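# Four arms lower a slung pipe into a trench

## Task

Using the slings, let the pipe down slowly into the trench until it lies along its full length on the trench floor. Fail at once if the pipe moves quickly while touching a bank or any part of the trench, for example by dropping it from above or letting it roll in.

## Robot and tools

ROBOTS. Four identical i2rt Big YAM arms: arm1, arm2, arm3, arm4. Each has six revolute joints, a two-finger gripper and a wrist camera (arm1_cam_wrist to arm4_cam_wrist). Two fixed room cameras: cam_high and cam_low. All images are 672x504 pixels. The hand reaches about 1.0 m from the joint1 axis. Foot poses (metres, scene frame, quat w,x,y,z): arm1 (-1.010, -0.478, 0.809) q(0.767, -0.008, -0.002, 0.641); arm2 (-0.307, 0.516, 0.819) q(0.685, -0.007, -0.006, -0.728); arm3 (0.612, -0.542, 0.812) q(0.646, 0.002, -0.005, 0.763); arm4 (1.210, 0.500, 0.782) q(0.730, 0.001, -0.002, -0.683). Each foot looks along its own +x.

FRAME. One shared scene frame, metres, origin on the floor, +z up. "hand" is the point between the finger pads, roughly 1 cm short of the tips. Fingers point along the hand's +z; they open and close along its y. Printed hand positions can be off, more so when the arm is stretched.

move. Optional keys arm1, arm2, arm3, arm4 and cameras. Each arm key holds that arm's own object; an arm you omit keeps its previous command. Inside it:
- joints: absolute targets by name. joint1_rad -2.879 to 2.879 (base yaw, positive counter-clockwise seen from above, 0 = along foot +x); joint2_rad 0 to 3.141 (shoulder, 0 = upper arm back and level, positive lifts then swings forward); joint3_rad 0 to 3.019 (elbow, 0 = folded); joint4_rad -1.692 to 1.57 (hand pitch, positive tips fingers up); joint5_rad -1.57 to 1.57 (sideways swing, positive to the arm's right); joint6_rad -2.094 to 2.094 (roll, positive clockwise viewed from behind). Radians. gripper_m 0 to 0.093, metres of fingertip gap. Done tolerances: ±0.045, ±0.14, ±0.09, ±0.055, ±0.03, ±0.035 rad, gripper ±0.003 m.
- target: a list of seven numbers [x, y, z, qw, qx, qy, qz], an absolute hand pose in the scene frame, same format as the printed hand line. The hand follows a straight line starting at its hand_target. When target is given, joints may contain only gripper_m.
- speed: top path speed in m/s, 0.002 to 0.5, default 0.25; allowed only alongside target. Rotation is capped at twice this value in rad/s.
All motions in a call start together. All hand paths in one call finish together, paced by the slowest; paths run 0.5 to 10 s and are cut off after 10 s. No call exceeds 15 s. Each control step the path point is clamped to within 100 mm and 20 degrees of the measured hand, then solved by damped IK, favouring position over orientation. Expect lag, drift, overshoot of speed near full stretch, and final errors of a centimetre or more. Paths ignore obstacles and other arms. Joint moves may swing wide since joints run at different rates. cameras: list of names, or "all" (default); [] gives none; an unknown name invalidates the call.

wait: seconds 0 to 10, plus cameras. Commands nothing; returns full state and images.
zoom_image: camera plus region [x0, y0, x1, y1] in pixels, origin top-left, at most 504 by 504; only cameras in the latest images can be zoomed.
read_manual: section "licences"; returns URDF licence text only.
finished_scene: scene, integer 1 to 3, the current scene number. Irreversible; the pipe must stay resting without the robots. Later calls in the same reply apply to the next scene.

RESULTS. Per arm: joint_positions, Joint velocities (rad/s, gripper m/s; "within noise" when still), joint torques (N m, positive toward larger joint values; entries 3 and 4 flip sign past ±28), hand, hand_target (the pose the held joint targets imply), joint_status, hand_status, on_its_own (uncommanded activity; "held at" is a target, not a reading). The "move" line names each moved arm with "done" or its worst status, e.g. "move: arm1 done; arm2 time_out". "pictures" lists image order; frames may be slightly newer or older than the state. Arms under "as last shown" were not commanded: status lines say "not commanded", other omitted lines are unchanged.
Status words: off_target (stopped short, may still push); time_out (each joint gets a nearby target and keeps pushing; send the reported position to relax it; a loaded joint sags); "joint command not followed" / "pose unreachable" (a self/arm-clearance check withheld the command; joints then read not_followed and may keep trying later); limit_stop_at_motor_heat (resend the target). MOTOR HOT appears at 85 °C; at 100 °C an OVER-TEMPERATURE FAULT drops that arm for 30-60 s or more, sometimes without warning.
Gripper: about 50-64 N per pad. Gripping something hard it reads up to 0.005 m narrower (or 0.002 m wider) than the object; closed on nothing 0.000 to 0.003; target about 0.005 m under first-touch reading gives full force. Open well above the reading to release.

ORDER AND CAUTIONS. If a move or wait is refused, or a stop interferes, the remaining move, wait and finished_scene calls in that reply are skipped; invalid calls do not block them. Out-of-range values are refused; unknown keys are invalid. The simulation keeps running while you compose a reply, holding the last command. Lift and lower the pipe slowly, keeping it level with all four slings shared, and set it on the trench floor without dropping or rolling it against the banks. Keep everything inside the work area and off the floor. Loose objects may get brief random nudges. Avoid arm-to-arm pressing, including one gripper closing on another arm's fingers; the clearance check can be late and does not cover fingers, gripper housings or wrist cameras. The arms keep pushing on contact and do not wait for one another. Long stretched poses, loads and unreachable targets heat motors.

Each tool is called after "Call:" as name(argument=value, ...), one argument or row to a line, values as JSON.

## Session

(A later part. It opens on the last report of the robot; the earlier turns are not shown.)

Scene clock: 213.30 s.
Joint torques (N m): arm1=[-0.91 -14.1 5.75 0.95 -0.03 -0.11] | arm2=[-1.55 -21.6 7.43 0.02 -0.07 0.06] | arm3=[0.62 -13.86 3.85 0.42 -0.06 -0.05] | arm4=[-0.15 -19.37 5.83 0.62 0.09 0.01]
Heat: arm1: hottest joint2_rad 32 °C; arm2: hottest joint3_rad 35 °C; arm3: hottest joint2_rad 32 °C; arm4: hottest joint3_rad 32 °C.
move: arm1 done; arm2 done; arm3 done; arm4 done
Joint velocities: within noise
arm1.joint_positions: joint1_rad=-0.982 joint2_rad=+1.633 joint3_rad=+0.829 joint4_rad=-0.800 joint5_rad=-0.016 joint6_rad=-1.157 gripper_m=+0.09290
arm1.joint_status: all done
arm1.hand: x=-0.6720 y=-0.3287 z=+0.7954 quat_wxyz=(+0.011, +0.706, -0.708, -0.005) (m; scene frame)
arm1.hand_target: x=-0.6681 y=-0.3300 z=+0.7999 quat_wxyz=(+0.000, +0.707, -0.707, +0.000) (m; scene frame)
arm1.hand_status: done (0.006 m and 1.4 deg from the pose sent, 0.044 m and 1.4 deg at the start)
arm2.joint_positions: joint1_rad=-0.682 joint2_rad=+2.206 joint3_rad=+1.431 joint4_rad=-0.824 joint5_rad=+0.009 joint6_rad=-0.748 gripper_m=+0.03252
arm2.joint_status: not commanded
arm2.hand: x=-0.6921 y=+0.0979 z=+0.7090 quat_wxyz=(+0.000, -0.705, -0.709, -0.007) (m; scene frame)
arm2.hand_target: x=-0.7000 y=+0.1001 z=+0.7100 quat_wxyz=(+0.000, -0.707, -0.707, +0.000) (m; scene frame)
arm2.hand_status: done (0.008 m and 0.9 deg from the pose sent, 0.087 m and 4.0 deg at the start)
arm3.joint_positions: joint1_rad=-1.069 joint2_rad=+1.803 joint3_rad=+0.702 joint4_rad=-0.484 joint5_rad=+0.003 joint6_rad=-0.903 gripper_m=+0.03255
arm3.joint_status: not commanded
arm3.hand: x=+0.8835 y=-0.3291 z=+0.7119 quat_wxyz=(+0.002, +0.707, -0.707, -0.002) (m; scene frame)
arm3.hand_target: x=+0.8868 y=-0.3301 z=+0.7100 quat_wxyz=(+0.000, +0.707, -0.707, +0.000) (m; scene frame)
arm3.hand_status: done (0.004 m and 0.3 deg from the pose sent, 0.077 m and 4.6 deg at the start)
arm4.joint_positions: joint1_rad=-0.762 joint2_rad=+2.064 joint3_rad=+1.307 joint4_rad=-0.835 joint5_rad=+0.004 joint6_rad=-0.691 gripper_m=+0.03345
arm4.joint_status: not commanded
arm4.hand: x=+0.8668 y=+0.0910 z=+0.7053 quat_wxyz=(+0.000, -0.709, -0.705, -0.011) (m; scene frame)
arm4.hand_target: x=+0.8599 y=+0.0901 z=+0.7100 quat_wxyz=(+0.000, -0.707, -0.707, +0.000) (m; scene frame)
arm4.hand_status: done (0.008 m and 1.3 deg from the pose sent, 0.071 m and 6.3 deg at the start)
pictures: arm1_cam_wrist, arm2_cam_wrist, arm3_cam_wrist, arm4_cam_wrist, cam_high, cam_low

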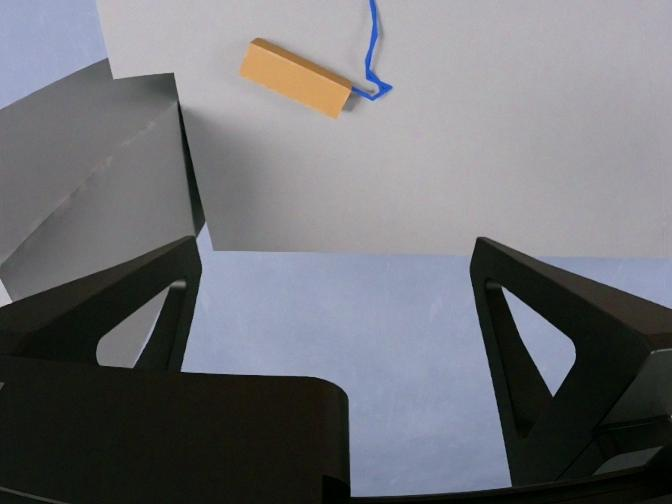

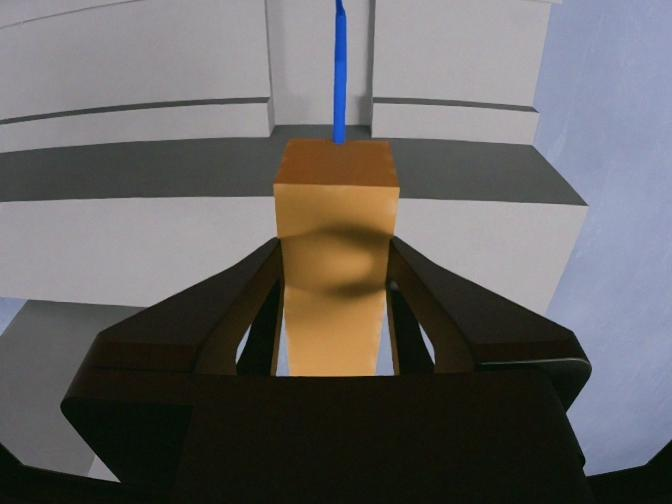

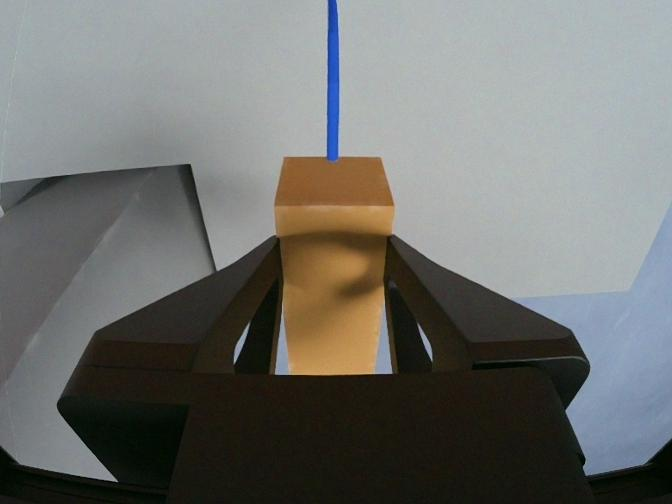

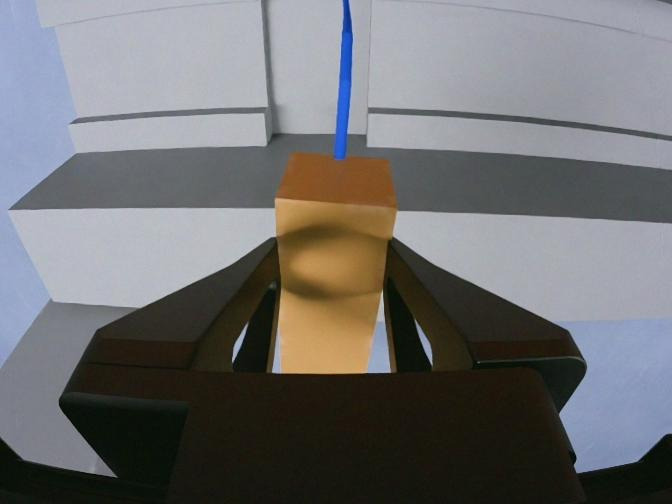

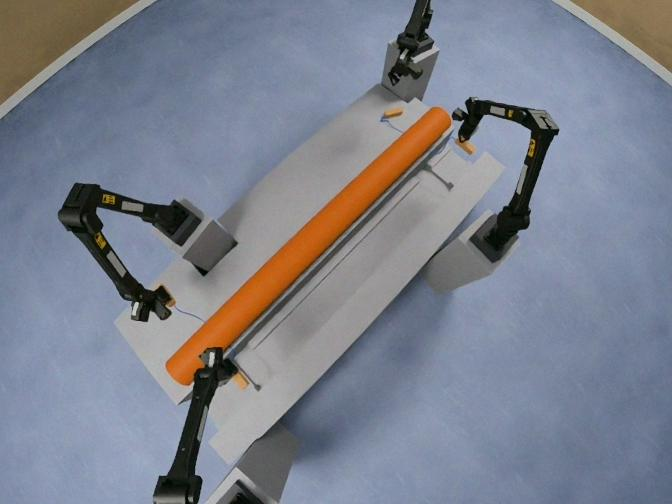

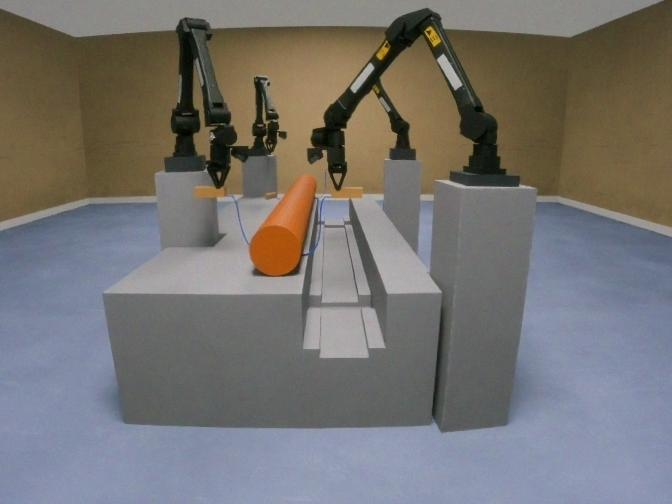

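Call:
move(
  arm1={"target": [-0.680, -0.340, 0.64, 0, 0.22495, 0.97437, 0], "speed": 0.3},
  arm2={"target": [-0.692, 0.262, 0.493, 0, 0.7071, 0.7071, 0], "speed": 0.12},
  arm3={"target": [0.883, -0.482, 0.492, 0, 0.7071, -0.7071, 0], "speed": 0.12},
  arm4={"target": [0.865, 0.248, 0.497, 0, 0.7071, 0.7071, 0], "speed": 0.12},
)

Scene clock: 236.50 s.
Joint torques (N m): arm1=[-0.79 -12.04 2.66 1.05 0.16 0.11] | arm2=[-1.49 -19.08 2.45 0.05 -0.08 0.06] | arm3=[0.85 -15.21 -1.42 0.44 -0.1 -0.07] | arm4=[-0.21 -17.03 1.47 0.66 0.07 0.01]
Heat: arm1: hottest joint2_rad 31 °C; arm2: hottest joint2_rad 35 °C; arm3: hottest joint2_rad 32 °C; arm4: hottest joint3_rad 32 °C.
move: arm1 off_target; arm2 done; arm3 done; arm4 done
Joint velocities: within noise
arm1.joint_positions: joint1_rad=-0.986 joint2_rad=+2.005 joint3_rad=+0.749 joint4_rad=-0.310 joint5_rad=-0.016 joint6_rad=+0.842 gripper_m=+0.09290
arm1.joint_status: not commanded
arm1.hand: x=-0.6764 y=-0.3343 z=+0.6485 quat_wxyz=(-0.005, -0.216, -0.976, -0.005) (m; scene frame)
arm1.hand_target: x=-0.6802 y=-0.3399 z=+0.6403 quat_wxyz=(+0.000, -0.225, -0.974, +0.000) (m; scene frame)
arm1.hand_status: off_target (0.011 m and 1.3 deg from the pose sent, 0.156 m and 115.8 deg at the start)
arm2.joint_positions: joint1_rad=-0.918 joint2_rad=+2.545 joint3_rad=+1.210 joint4_rad=-0.254 joint5_rad=+0.012 joint6_rad=-0.984 gripper_m=+0.03252
arm2.joint_status: not commanded
arm2.hand: x=-0.6891 y=+0.2572 z=+0.4943 quat_wxyz=(-0.001, -0.706, -0.709, -0.003) (m; scene frame)
arm2.hand_target: x=-0.6920 y=+0.2620 z=+0.4930 quat_wxyz=(+0.000, -0.707, -0.707, +0.000) (m; scene frame)
arm2.hand_status: done (0.006 m and 0.5 deg from the pose sent, 0.271 m and 0.9 deg at the start)
arm3.joint_positions: joint1_rad=-1.515 joint2_rad=+2.513 joint3_rad=+0.705 joint4_rad=+0.229 joint5_rad=+0.006 joint6_rad=-1.347 gripper_m=+0.03255
arm3.joint_status: not commanded
arm3.hand: x=+0.8826 y=-0.4803 z=+0.4945 quat_wxyz=(+0.001, +0.706, -0.708, -0.002) (m; scene frame)
arm3.hand_target: x=+0.8829 y=-0.4819 z=+0.4920 quat_wxyz=(+0.000, +0.707, -0.707, +0.000) (m; scene frame)
arm3.hand_status: done (0.003 m and 0.3 deg from the pose sent, 0.268 m and 0.3 deg at the start)
arm4.joint_positions: joint1_rad=-1.000 joint2_rad=+2.406 joint3_rad=+1.045 joint4_rad=-0.220 joint5_rad=+0.004 joint6_rad=-0.927 gripper_m=+0.03345
arm4.joint_status: not commanded
arm4.hand: x=+0.8686 y=+0.2471 z=+0.4958 quat_wxyz=(-0.001, -0.710, -0.705, -0.006) (m; scene frame)
arm4.hand_target: x=+0.8649 y=+0.2480 z=+0.4970 quat_wxyz=(+0.000, -0.707, -0.707, +0.000) (m; scene frame)
arm4.hand_status: done (0.004 m and 0.8 deg from the pose sent, 0.261 m and 1.3 deg at the start)
pictures: arm1_cam_wrist, arm2_cam_wrist, arm3_cam_wrist, arm4_cam_wrist, cam_high, cam_low

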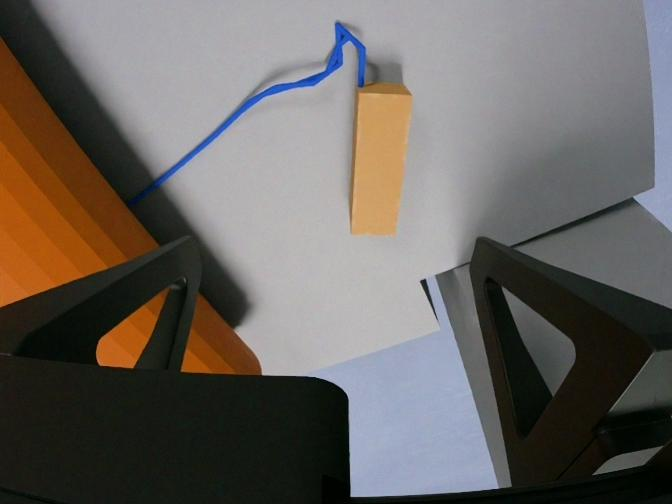

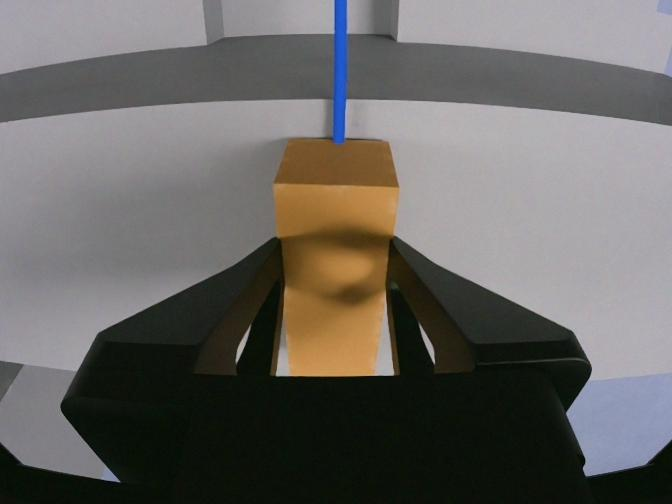

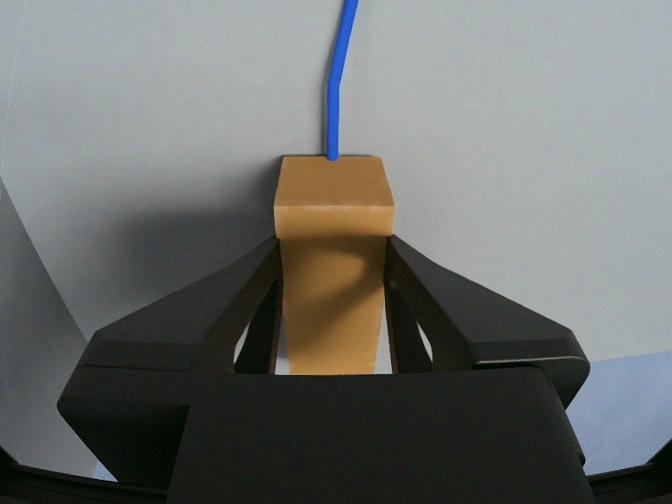

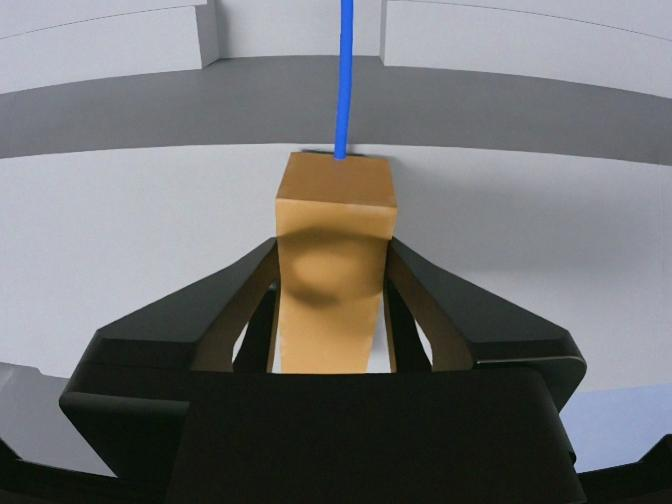

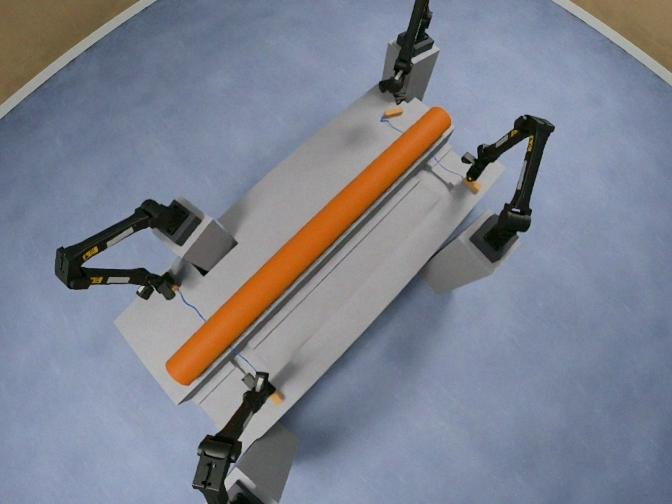

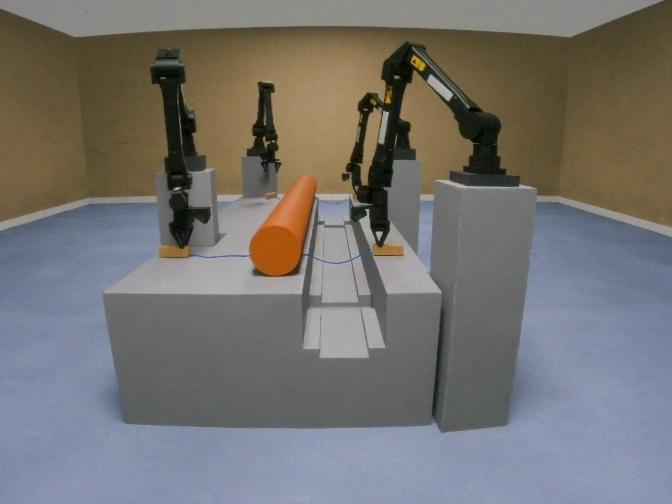

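Call:
move(
  arm1={"target": [-0.683, -0.368, 0.545, 0, 0.22495, 0.97437, 0], "speed": 0.12},
  arm2={"joints": {"gripper_m": 0.06}},
  arm3={"joints": {"gripper_m": 0.06}},
  arm4={"joints": {"gripper_m": 0.06}},
  cameras=["arm1_cam_wrist"],
)

Call:
move(
  arm2={"target": [-0.692, 0.242, 0.479, 0, 0.7071, 0.7071, 0], "speed": 0.08},
  arm3={"target": [0.883, -0.462, 0.480, 0, 0.7071, -0.7071, 0], "speed": 0.08},
  arm4={"target": [0.865, 0.228, 0.483, 0, 0.7071, 0.7071, 0], "speed": 0.08},
)

Call:
zoom_image(
  camera="cam_low",
  region=[140, 180, 440, 300],
)

Scene clock: 253.60 s.
Joint torques (N m): arm1=[-0.85 -13.74 1.16 1.06 0.2 -0.16] | arm2=[-1.44 -19.08 2.45 0.05 -0.09 0.07] | arm3=[0.85 -15.21 -1.4 0.39 -0.1 -0.05] | arm4=[-0.09 -17.14 1.48 0.64 0.07 0.01]
Heat: arm1: hottest joint2_rad 32 °C; arm2: hottest joint2_rad 36 °C; arm3: hottest joint2_rad 32 °C; arm4: hottest joint2_rad 31 °C.
move: arm1 done; arm2 done; arm3 done; arm4 done
Joint velocities: within noise
arm1.joint_positions: joint1_rad=-1.056 joint2_rad=+2.305 joint3_rad=+0.783 joint4_rad=-0.062 joint5_rad=-0.015 joint6_rad=+0.793 gripper_m=+0.09290
arm1.joint_status: not commanded
arm1.hand: x=-0.6851 y=-0.3659 z=+0.5510 quat_wxyz=(+0.002, -0.226, -0.974, +0.000) (m; scene frame)
arm1.hand_target: x=-0.6831 y=-0.3681 z=+0.5451 quat_wxyz=(+0.000, -0.225, -0.974, +0.000) (m; scene frame)
arm1.hand_status: done (0.007 m and 0.2 deg from the pose sent, 0.109 m and 1.3 deg at the start)
arm2.joint_positions: joint1_rad=-0.918 joint2_rad=+2.545 joint3_rad=+1.210 joint4_rad=-0.254 joint5_rad=+0.012 joint6_rad=-0.985 gripper_m=+0.05996
arm2.joint_status: all done
arm2.hand: x=-0.6891 y=+0.2572 z=+0.4943 quat_wxyz=(-0.001, -0.705, -0.709, -0.003) (m; scene frame)
arm2.hand_target: x=-0.6920 y=+0.2620 z=+0.4930 quat_wxyz=(+0.000, -0.707, -0.707, +0.000) (m; scene frame)
arm2.hand_status: not commanded
arm3.joint_positions: joint1_rad=-1.515 joint2_rad=+2.513 joint3_rad=+0.705 joint4_rad=+0.229 joint5_rad=+0.006 joint6_rad=-1.348 gripper_m=+0.05993
arm3.joint_status: all done
arm3.hand: x=+0.8828 y=-0.4803 z=+0.4945 quat_wxyz=(+0.001, +0.706, -0.708, -0.002) (m; scene frame)
arm3.hand_target: x=+0.8829 y=-0.4820 z=+0.4920 quat_wxyz=(+0.000, +0.707, -0.707, +0.000) (m; scene frame)
arm3.hand_status: not commanded
arm4.joint_positions: joint1_rad=-1.000 joint2_rad=+2.406 joint3_rad=+1.045 joint4_rad=-0.220 joint5_rad=+0.004 joint6_rad=-0.928 gripper_m=+0.05991
arm4.joint_status: all done
arm4.hand: x=+0.8686 y=+0.2471 z=+0.4958 quat_wxyz=(-0.001, -0.709, -0.705, -0.006) (m; scene frame)
arm4.hand_target: x=+0.8650 y=+0.2480 z=+0.4970 quat_wxyz=(+0.000, -0.707, -0.707, +0.000) (m; scene frame)
arm4.hand_status: not commanded
pictures: arm1_cam_wrist

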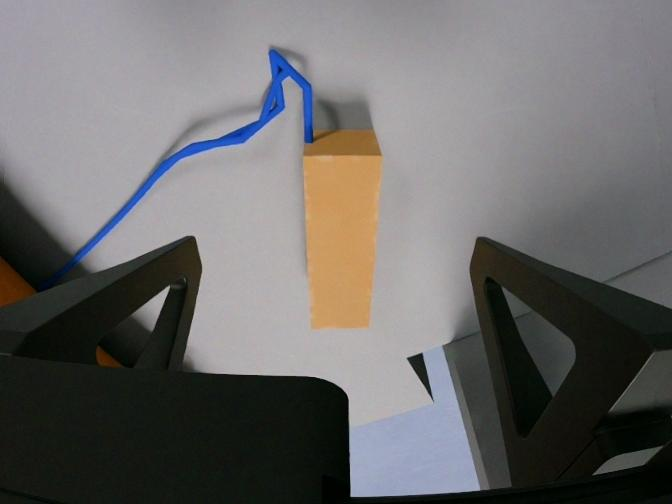

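Scene clock: 254.67 s.
Joint torques (N m): arm1=[-0.67 -13.63 1.18 0.99 0.18 -0.13] | arm2=[0.5 -18.61 4.59 -0.43 -0.11 0.22] | arm3=[1.61 -14.86 -1.31 0.42 -0.12 0.1] | arm4=[0.73 -16.56 3.11 0.31 0.05 0.32]
Heat: arm1: hottest joint2_rad 32 °C; arm2: hottest joint2_rad 36 °C; arm3: hottest joint2_rad 32 °C; arm4: hottest joint2_rad 31 °C.
move: arm2 done; arm3 done; arm4 off_target
Joint velocities: within noise
arm1: as last shown
arm2.joint_positions: joint1_rad=-0.908 joint2_rad=+2.579 joint3_rad=+1.241 joint4_rad=-0.254 joint5_rad=+0.012 joint6_rad=-0.964 gripper_m=+0.05996
arm2.joint_status: not commanded
arm2.hand: x=-0.6892 y=+0.2512 z=+0.4820 quat_wxyz=(-0.002, -0.709, -0.705, -0.005) (m; scene frame)
arm2.hand_target: x=-0.6918 y=+0.2420 z=+0.4792 quat_wxyz=(+0.000, -0.707, -0.707, +0.000) (m; scene frame)
arm2.hand_status: done (0.010 m and 0.7 deg from the pose sent, 0.022 m and 0.5 deg at the start)
arm3.joint_positions: joint1_rad=-1.454 joint2_rad=+2.541 joint3_rad=+0.737 joint4_rad=+0.230 joint5_rad=+0.006 joint6_rad=-1.293 gripper_m=+0.05993
arm3.joint_status: not commanded
arm3.hand: x=+0.8862 y=-0.4617 z=+0.4845 quat_wxyz=(-0.002, +0.709, -0.706, +0.000) (m; scene frame)
arm3.hand_target: x=+0.8830 y=-0.4620 z=+0.4801 quat_wxyz=(+0.000, +0.707, -0.707, +0.000) (m; scene frame)
arm3.hand_status: done (0.006 m and 0.3 deg from the pose sent, 0.023 m and 0.2 deg at the start)
arm4.joint_positions: joint1_rad=-0.975 joint2_rad=+2.442 joint3_rad=+1.076 joint4_rad=-0.220 joint5_rad=+0.004 joint6_rad=-0.917 gripper_m=+0.05991
arm4.joint_status: not commanded
arm4.hand: x=+0.8720 y=+0.2366 z=+0.4835 quat_wxyz=(-0.002, -0.704, -0.710, -0.009) (m; scene frame)
arm4.hand_target: x=+0.8652 y=+0.2281 z=+0.4833 quat_wxyz=(+0.000, -0.707, -0.707, +0.000) (m; scene frame)
arm4.hand_status: off_target (0.011 m and 1.1 deg from the pose sent, 0.023 m and 0.8 deg at the start)
pictures: arm1_cam_wrist, arm2_cam_wrist, arm3_cam_wrist, arm4_cam_wrist, cam_high, cam_low

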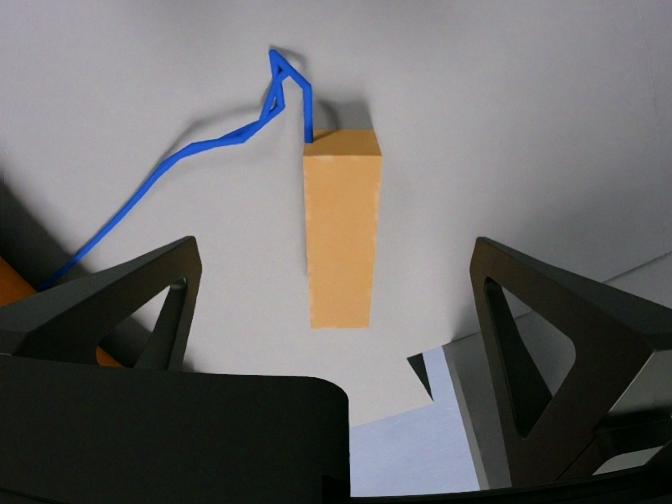

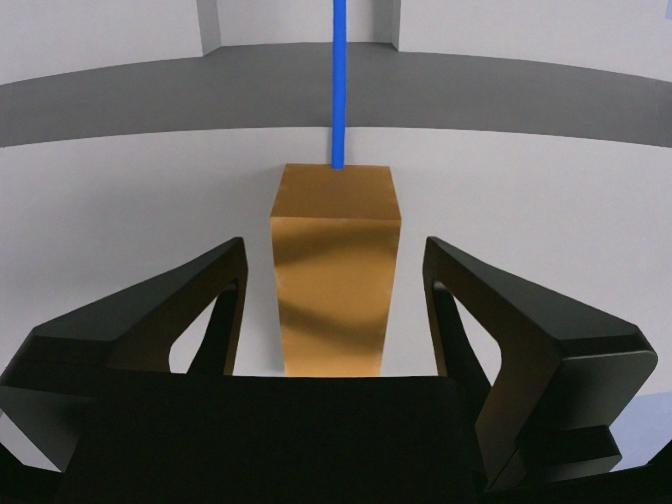

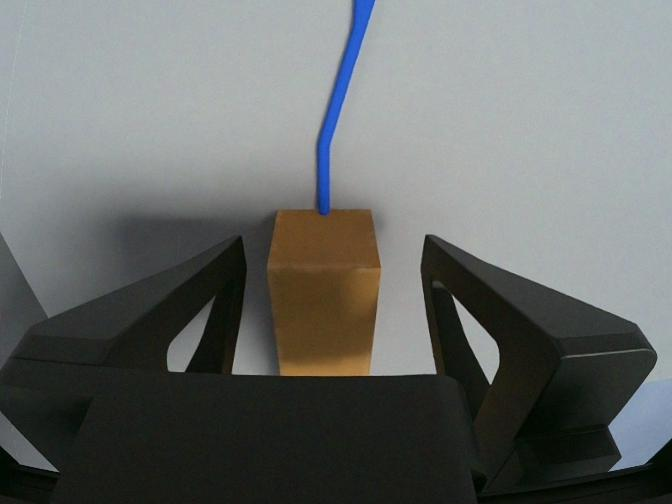

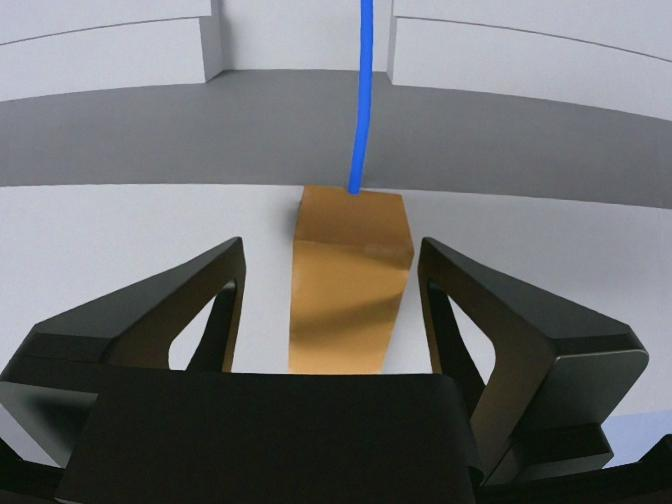

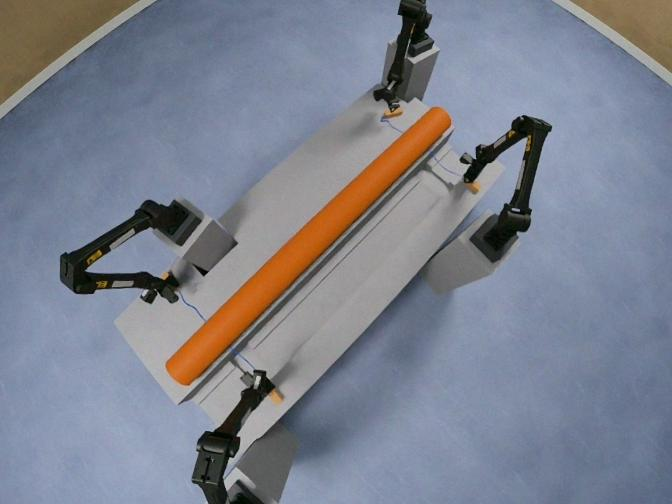

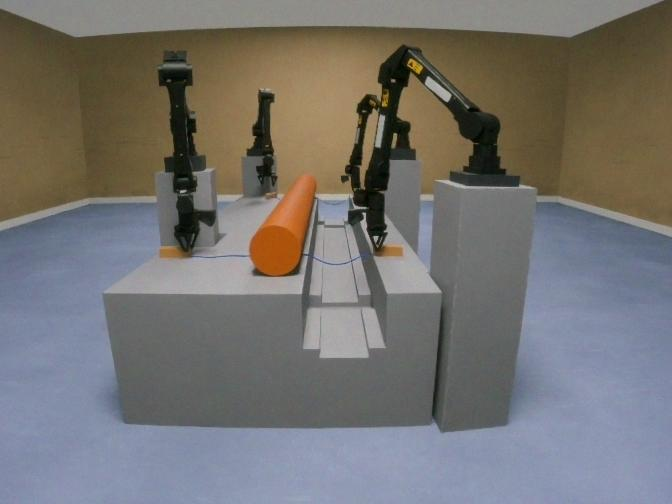

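Scaled by 1.680.

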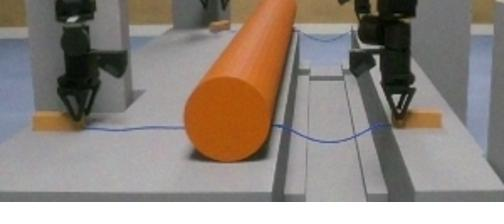

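Call:
move(
  arm1={"target": [-0.681, -0.374, 0.477, 0, 0.22495, 0.97437, 0], "speed": 0.08},
  arm2={"target": [-0.692, 0.228, 0.479, 0, 0.7071, 0.7071, 0], "speed": 0.08},
  arm4={"target": [0.860, 0.218, 0.483, 0, 0.7071, 0.7071, 0], "speed": 0.08},
)

Scene clock: 261.27 s.
Joint torques (N m): arm1=[-1.2 -13.74 0.1 1.13 0.13 -0.11] | arm2=[0.56 -18.55 4.94 -0.91 -0.12 0.2] | arm3=[1.61 -14.92 -1.31 0.4 -0.12 0.09] | arm4=[0.97 -16.62 3.49 -0.14 0.05 0.31]
Heat: arm1: hottest joint2_rad 32 °C; arm2: hottest joint2_rad 35 °C; arm3: hottest joint2_rad 32 °C; arm4: hottest joint2_rad 31 °C.
move: arm1 done; arm2 done; arm4 done
Joint velocities: within noise
arm1.joint_positions: joint1_rad=-1.069 joint2_rad=+2.508 joint3_rad=+0.886 joint4_rad=+0.046 joint5_rad=-0.015 joint6_rad=+0.777 gripper_m=+0.09290
arm1.joint_status: not commanded
arm1.hand: x=-0.6781 y=-0.3692 z=+0.4849 quat_wxyz=(-0.002, -0.225, -0.974, -0.002) (m; scene frame)
arm1.hand_target: x=-0.6813 y=-0.3740 z=+0.4773 quat_wxyz=(+0.000, -0.225, -0.974, +0.000) (m; scene frame)
arm1.hand_status: done (0.010 m and 0.3 deg from the pose sent, 0.075 m and 0.2 deg at the start)
arm2.joint_positions: joint1_rad=-0.885 joint2_rad=+2.582 joint3_rad=+1.266 joint4_rad=-0.262 joint5_rad=+0.012 joint6_rad=-0.940 gripper_m=+0.05996
arm2.joint_status: not commanded
arm2.hand: x=-0.6932 y=+0.2356 z=+0.4835 quat_wxyz=(+0.000, -0.710, -0.705, +0.003) (m; scene frame)
arm2.hand_target: x=-0.6919 y=+0.2281 z=+0.4791 quat_wxyz=(+0.000, -0.707, -0.707, +0.000) (m; scene frame)
arm2.hand_status: done (0.009 m and 0.5 deg from the pose sent, 0.024 m and 0.7 deg at the start)
arm3: as last shown
arm3.joint_positions: joint1_rad=-1.454 joint2_rad=+2.541 joint3_rad=+0.737 joint4_rad=+0.230 joint5_rad=+0.006 joint6_rad=-1.292 gripper_m=+0.05993
arm3.hand: x=+0.8862 y=-0.4617 z=+0.4845 quat_wxyz=(-0.002, +0.708, -0.706, +0.000) (m; scene frame)
arm4.joint_positions: joint1_rad=-0.969 joint2_rad=+2.445 joint3_rad=+1.104 joint4_rad=-0.229 joint5_rad=+0.004 joint6_rad=-0.907 gripper_m=+0.05991
arm4.joint_status: not commanded
arm4.hand: x=+0.8623 y=+0.2254 z=+0.4847 quat_wxyz=(-0.001, -0.706, -0.708, +0.000) (m; scene frame)
arm4.hand_target: x=+0.8601 y=+0.2181 z=+0.4831 quat_wxyz=(+0.000, -0.707, -0.707, +0.000) (m; scene frame)
arm4.hand_status: done (0.008 m and 0.2 deg from the pose sent, 0.022 m and 1.1 deg at the start)
pictures: arm1_cam_wrist, arm2_cam_wrist, arm3_cam_wrist, arm4_cam_wrist, cam_high, cam_low

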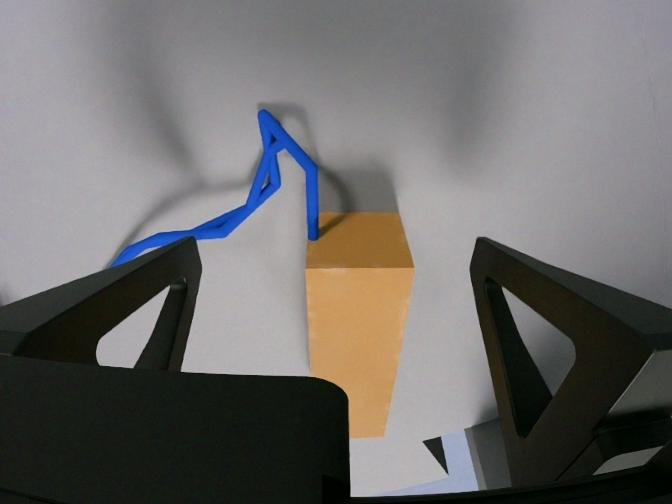

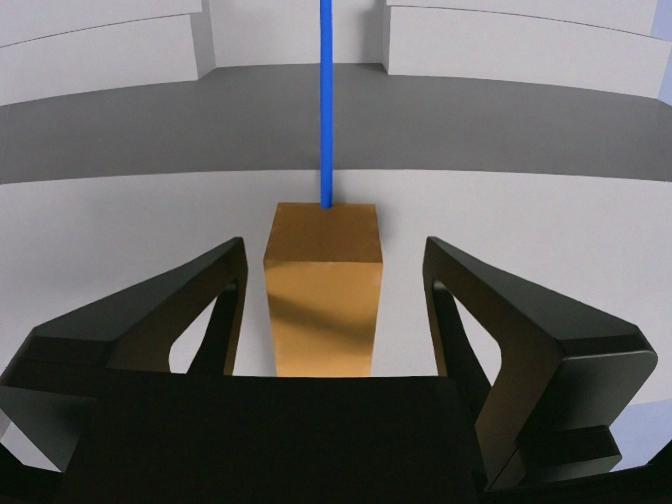

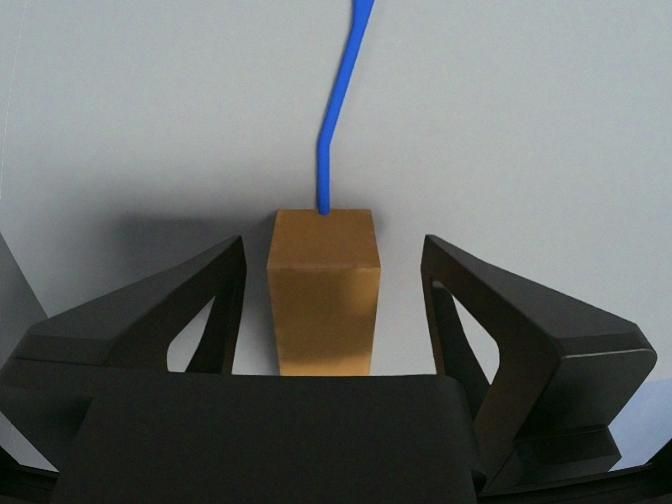

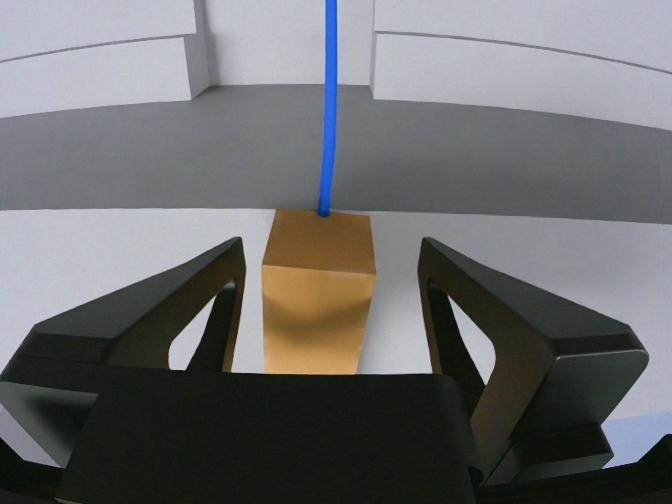

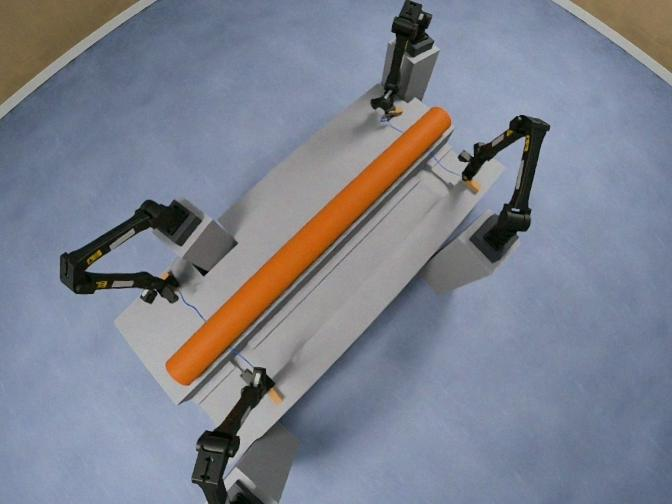

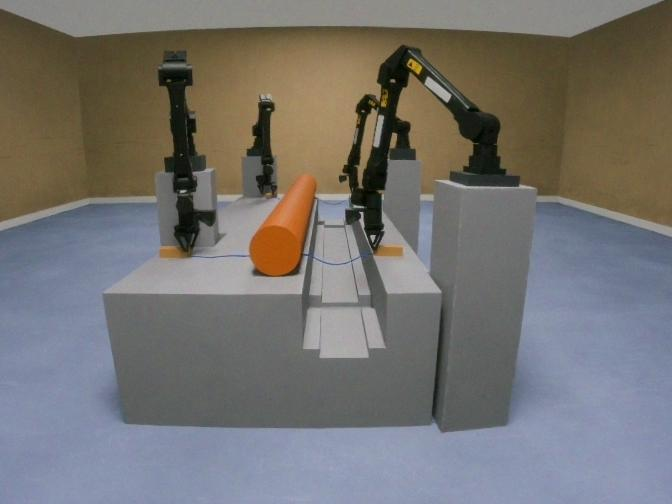

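Call:
move(
  arm1={"joints": {"gripper_m": 0.012}},
  arm2={"joints": {"gripper_m": 0.012}},
  arm3={"joints": {"gripper_m": 0.012}},
  arm4={"joints": {"gripper_m": 0.012}},
  cameras=["arm1_cam_wrist", "cam_low"],
)

Call:
move(
  arm1={"target": [-0.672, -0.34, 0.66, 0, 0.22495, 0.97437, 0], "speed": 0.12},
  arm2={"target": [-0.690, 0.10, 0.72, 0, 0.7071, 0.7071, 0], "speed": 0.12},
  arm3={"target": [0.883, -0.30, 0.72, 0, 0.7071, -0.7071, 0], "speed": 0.12},
  arm4={"target": [0.865, 0.09, 0.72, 0, 0.7071, 0.7071, 0], "speed": 0.12},
)

Scene clock: 266.50 s.
Joint torques (N m): arm1=[-0.85 -14.21 0.28 1.1 0.15 -0.09] | arm2=[0.5 -18.55 4.93 -0.8 -0.11 0.21] | arm3=[1.44 -14.92 -1.32 0.42 -0.13 0.08] | arm4=[1.03 -16.62 3.48 -0.18 0.04 0.29]
Heat: arm1: hottest joint2_rad 32 °C; arm2: hottest joint2_rad 36 °C; arm3: hottest joint2_rad 32 °C; arm4: hottest joint2_rad 31 °C.
move: arm1 off_target; arm2 off_target; arm3 off_target; arm4 off_target
Joint velocities: within noise
arm1.joint_positions: joint1_rad=-1.070 joint2_rad=+2.508 joint3_rad=+0.886 joint4_rad=+0.046 joint5_rad=-0.014 joint6_rad=+0.776 gripper_m=+0.03187
arm1.joint_status: gripper_m off_target (ended at +0.03189, target +0.01200)
arm1.hand: x=-0.6780 y=-0.3694 z=+0.4849 quat_wxyz=(-0.002, -0.225, -0.974, -0.002) (m; scene frame)
arm1.hand_target: x=-0.6813 y=-0.3740 z=+0.4773 quat_wxyz=(+0.000, -0.225, -0.974, +0.000) (m; scene frame)
arm1.hand_status: not commanded
arm2.joint_positions: joint1_rad=-0.885 joint2_rad=+2.582 joint3_rad=+1.266 joint4_rad=-0.263 joint5_rad=+0.012 joint6_rad=-0.939 gripper_m=+0.03381
arm2.joint_status: gripper_m off_target (ended at +0.03384, target +0.01200)
arm2.hand: x=-0.6926 y=+0.2357 z=+0.4833 quat_wxyz=(+0.000, -0.710, -0.704, +0.002) (m; scene frame)
arm2.hand_target: x=-0.6918 y=+0.2282 z=+0.4791 quat_wxyz=(+0.000, -0.707, -0.707, +0.000) (m; scene frame)
arm2.hand_status: not commanded
arm3.joint_positions: joint1_rad=-1.454 joint2_rad=+2.541 joint3_rad=+0.737 joint4_rad=+0.230 joint5_rad=+0.006 joint6_rad=-1.292 gripper_m=+0.03298
arm3.joint_status: gripper_m off_target (ended at +0.03301, target +0.01200)
arm3.hand: x=+0.8862 y=-0.4617 z=+0.4845 quat_wxyz=(-0.002, +0.708, -0.706, +0.000) (m; scene frame)
arm3.hand_target: x=+0.8830 y=-0.4620 z=+0.4801 quat_wxyz=(+0.000, +0.707, -0.707, +0.000) (m; scene frame)
arm3.hand_status: not commanded
arm4.joint_positions: joint1_rad=-0.968 joint2_rad=+2.445 joint3_rad=+1.104 joint4_rad=-0.230 joint5_rad=+0.004 joint6_rad=-0.905 gripper_m=+0.03423
arm4.joint_status: gripper_m off_target (ended at +0.03426, target +0.01200)
arm4.hand: x=+0.8628 y=+0.2256 z=+0.4845 quat_wxyz=(+0.000, -0.706, -0.708, -0.001) (m; scene frame)
arm4.hand_target: x=+0.8601 y=+0.2182 z=+0.4830 quat_wxyz=(+0.000, -0.707, -0.707, +0.000) (m; scene frame)
arm4.hand_status: not commanded
pictures: arm1_cam_wrist, cam_low

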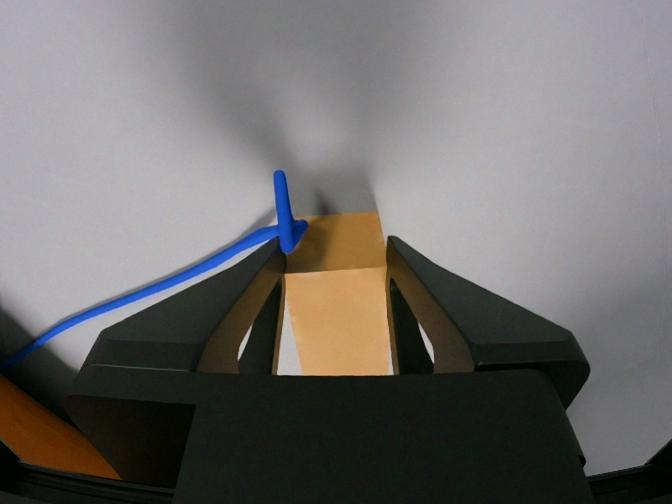

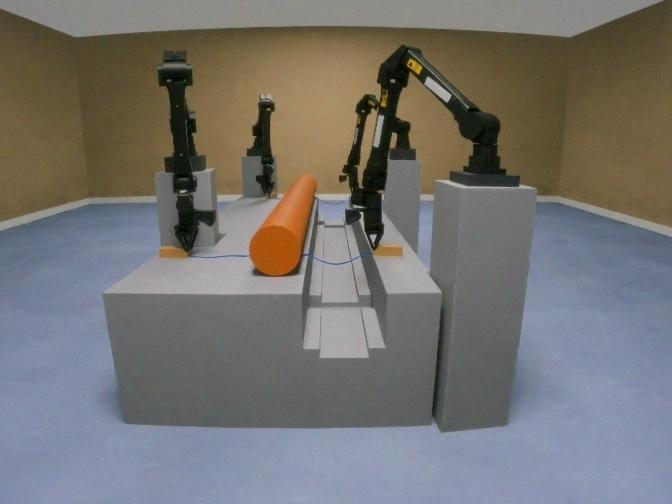

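Scene clock: 269.60 s.
Joint torques (N m): arm1=[0.56 -14.74 2.95 0.29 0.13 0.08] | arm2=[0.26 -22.01 10.69 -0.98 -0.14 0.2] | arm3=[1.61 -15.97 5.34 -0.39 -0.25 0.11] | arm4=[0.97 -20.25 8.73 -0.35 0.04 0.3]
Heat: arm1: hottest joint2_rad 32 °C; arm2: hottest joint2_rad 36 °C; arm3: hottest joint2_rad 32 °C; arm4: hottest joint2_rad 31 °C.
move: arm1 done; arm2 off_target; arm3 off_target; arm4 off_target
Joint velocities: within noise
arm1.joint_positions: joint1_rad=-1.013 joint2_rad=+1.989 joint3_rad=+0.765 joint4_rad=-0.352 joint5_rad=-0.014 joint6_rad=+0.833 gripper_m=+0.03187
arm1.joint_status: not commanded
arm1.hand: x=-0.6685 y=-0.3419 z=+0.6563 quat_wxyz=(-0.002, -0.225, -0.974, -0.002) (m; scene frame)
arm1.hand_target: x=-0.6719 y=-0.3400 z=+0.6599 quat_wxyz=(+0.000, -0.225, -0.974, +0.000) (m; scene frame)
arm1.hand_status: done (0.005 m and 0.3 deg from the pose sent, 0.178 m and 0.3 deg at the start)
arm2.joint_positions: joint1_rad=-0.692 joint2_rad=+2.185 joint3_rad=+1.364 joint4_rad=-0.804 joint5_rad=+0.010 joint6_rad=-0.750 gripper_m=+0.03382
arm2.joint_status: not commanded
arm2.hand: x=-0.6802 y=+0.1197 z=+0.7028 quat_wxyz=(+0.001, -0.708, -0.706, -0.020) (m; scene frame)
arm2.hand_target: x=-0.6894 y=+0.1005 z=+0.7204 quat_wxyz=(+0.000, -0.707, -0.707, +0.000) (m; scene frame)
arm2.hand_status: off_target (0.028 m and 2.3 deg from the pose sent, 0.273 m and 0.5 deg at the start)
arm3.joint_positions: joint1_rad=-1.009 joint2_rad=+1.817 joint3_rad=+0.731 joint4_rad=-0.516 joint5_rad=+0.006 joint6_rad=-0.846 gripper_m=+0.03298
arm3.joint_status: not commanded
arm3.hand: x=+0.8749 y=-0.3098 z=+0.7125 quat_wxyz=(+0.011, +0.708, -0.706, +0.000) (m; scene frame)
arm3.hand_target: x=+0.8829 y=-0.3000 z=+0.7201 quat_wxyz=(+0.000, +0.707, -0.707, +0.000) (m; scene frame)
arm3.hand_status: off_target (0.015 m and 1.3 deg from the pose sent, 0.286 m and 0.3 deg at the start)
arm4.joint_positions: joint1_rad=-0.771 joint2_rad=+2.053 joint3_rad=+1.254 joint4_rad=-0.825 joint5_rad=+0.004 joint6_rad=-0.712 gripper_m=+0.03423
arm4.joint_status: not commanded
arm4.hand: x=+0.8778 y=+0.1111 z=+0.6968 quat_wxyz=(+0.002, -0.705, -0.709, -0.027) (m; scene frame)
arm4.hand_target: x=+0.8656 y=+0.0907 z=+0.7205 quat_wxyz=(+0.000, -0.707, -0.707, +0.000) (m; scene frame)
arm4.hand_status: off_target (0.034 m and 3.1 deg from the pose sent, 0.272 m and 0.2 deg at the start)
pictures: arm1_cam_wrist, arm2_cam_wrist, arm3_cam_wrist, arm4_cam_wrist, cam_high, cam_low

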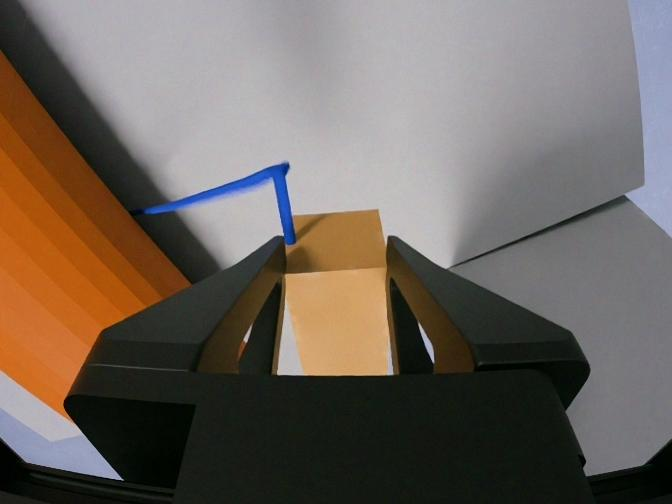

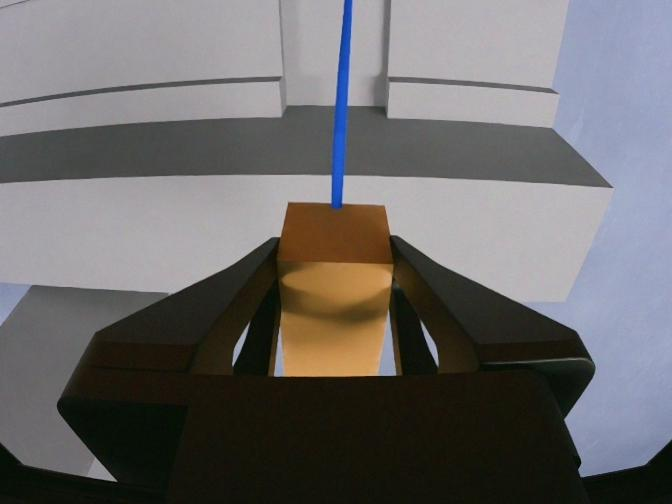

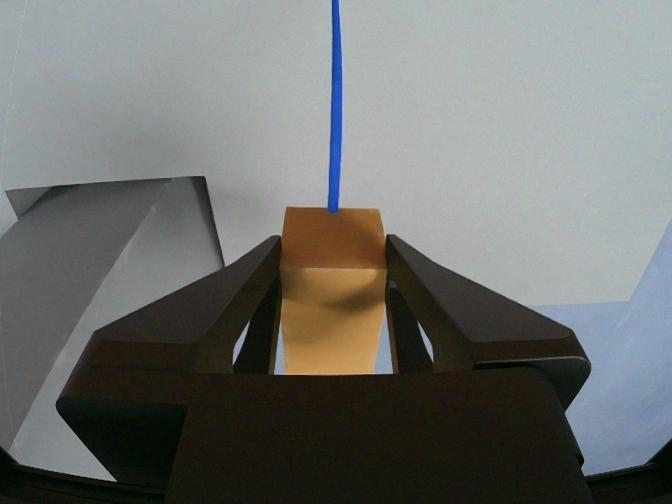

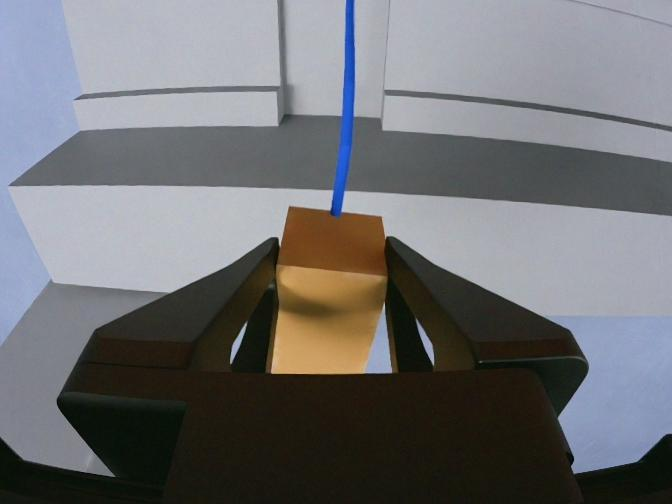

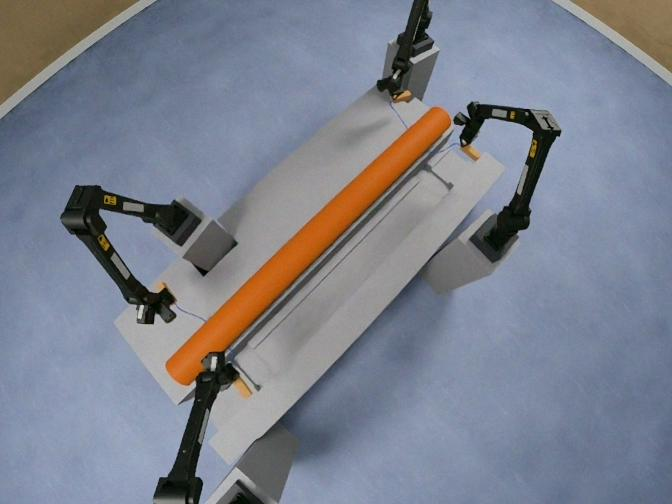

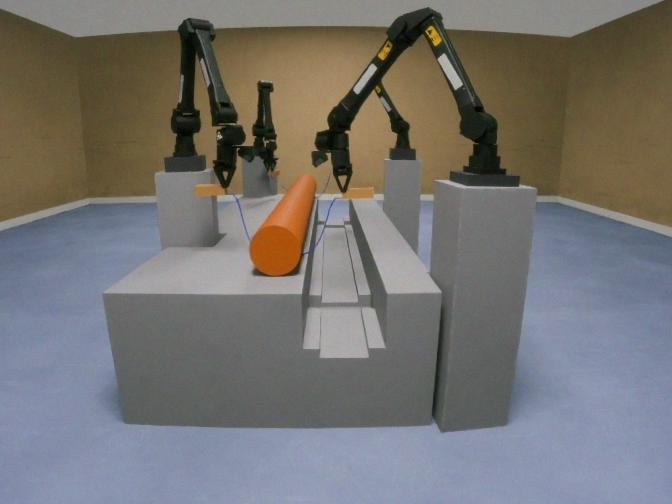

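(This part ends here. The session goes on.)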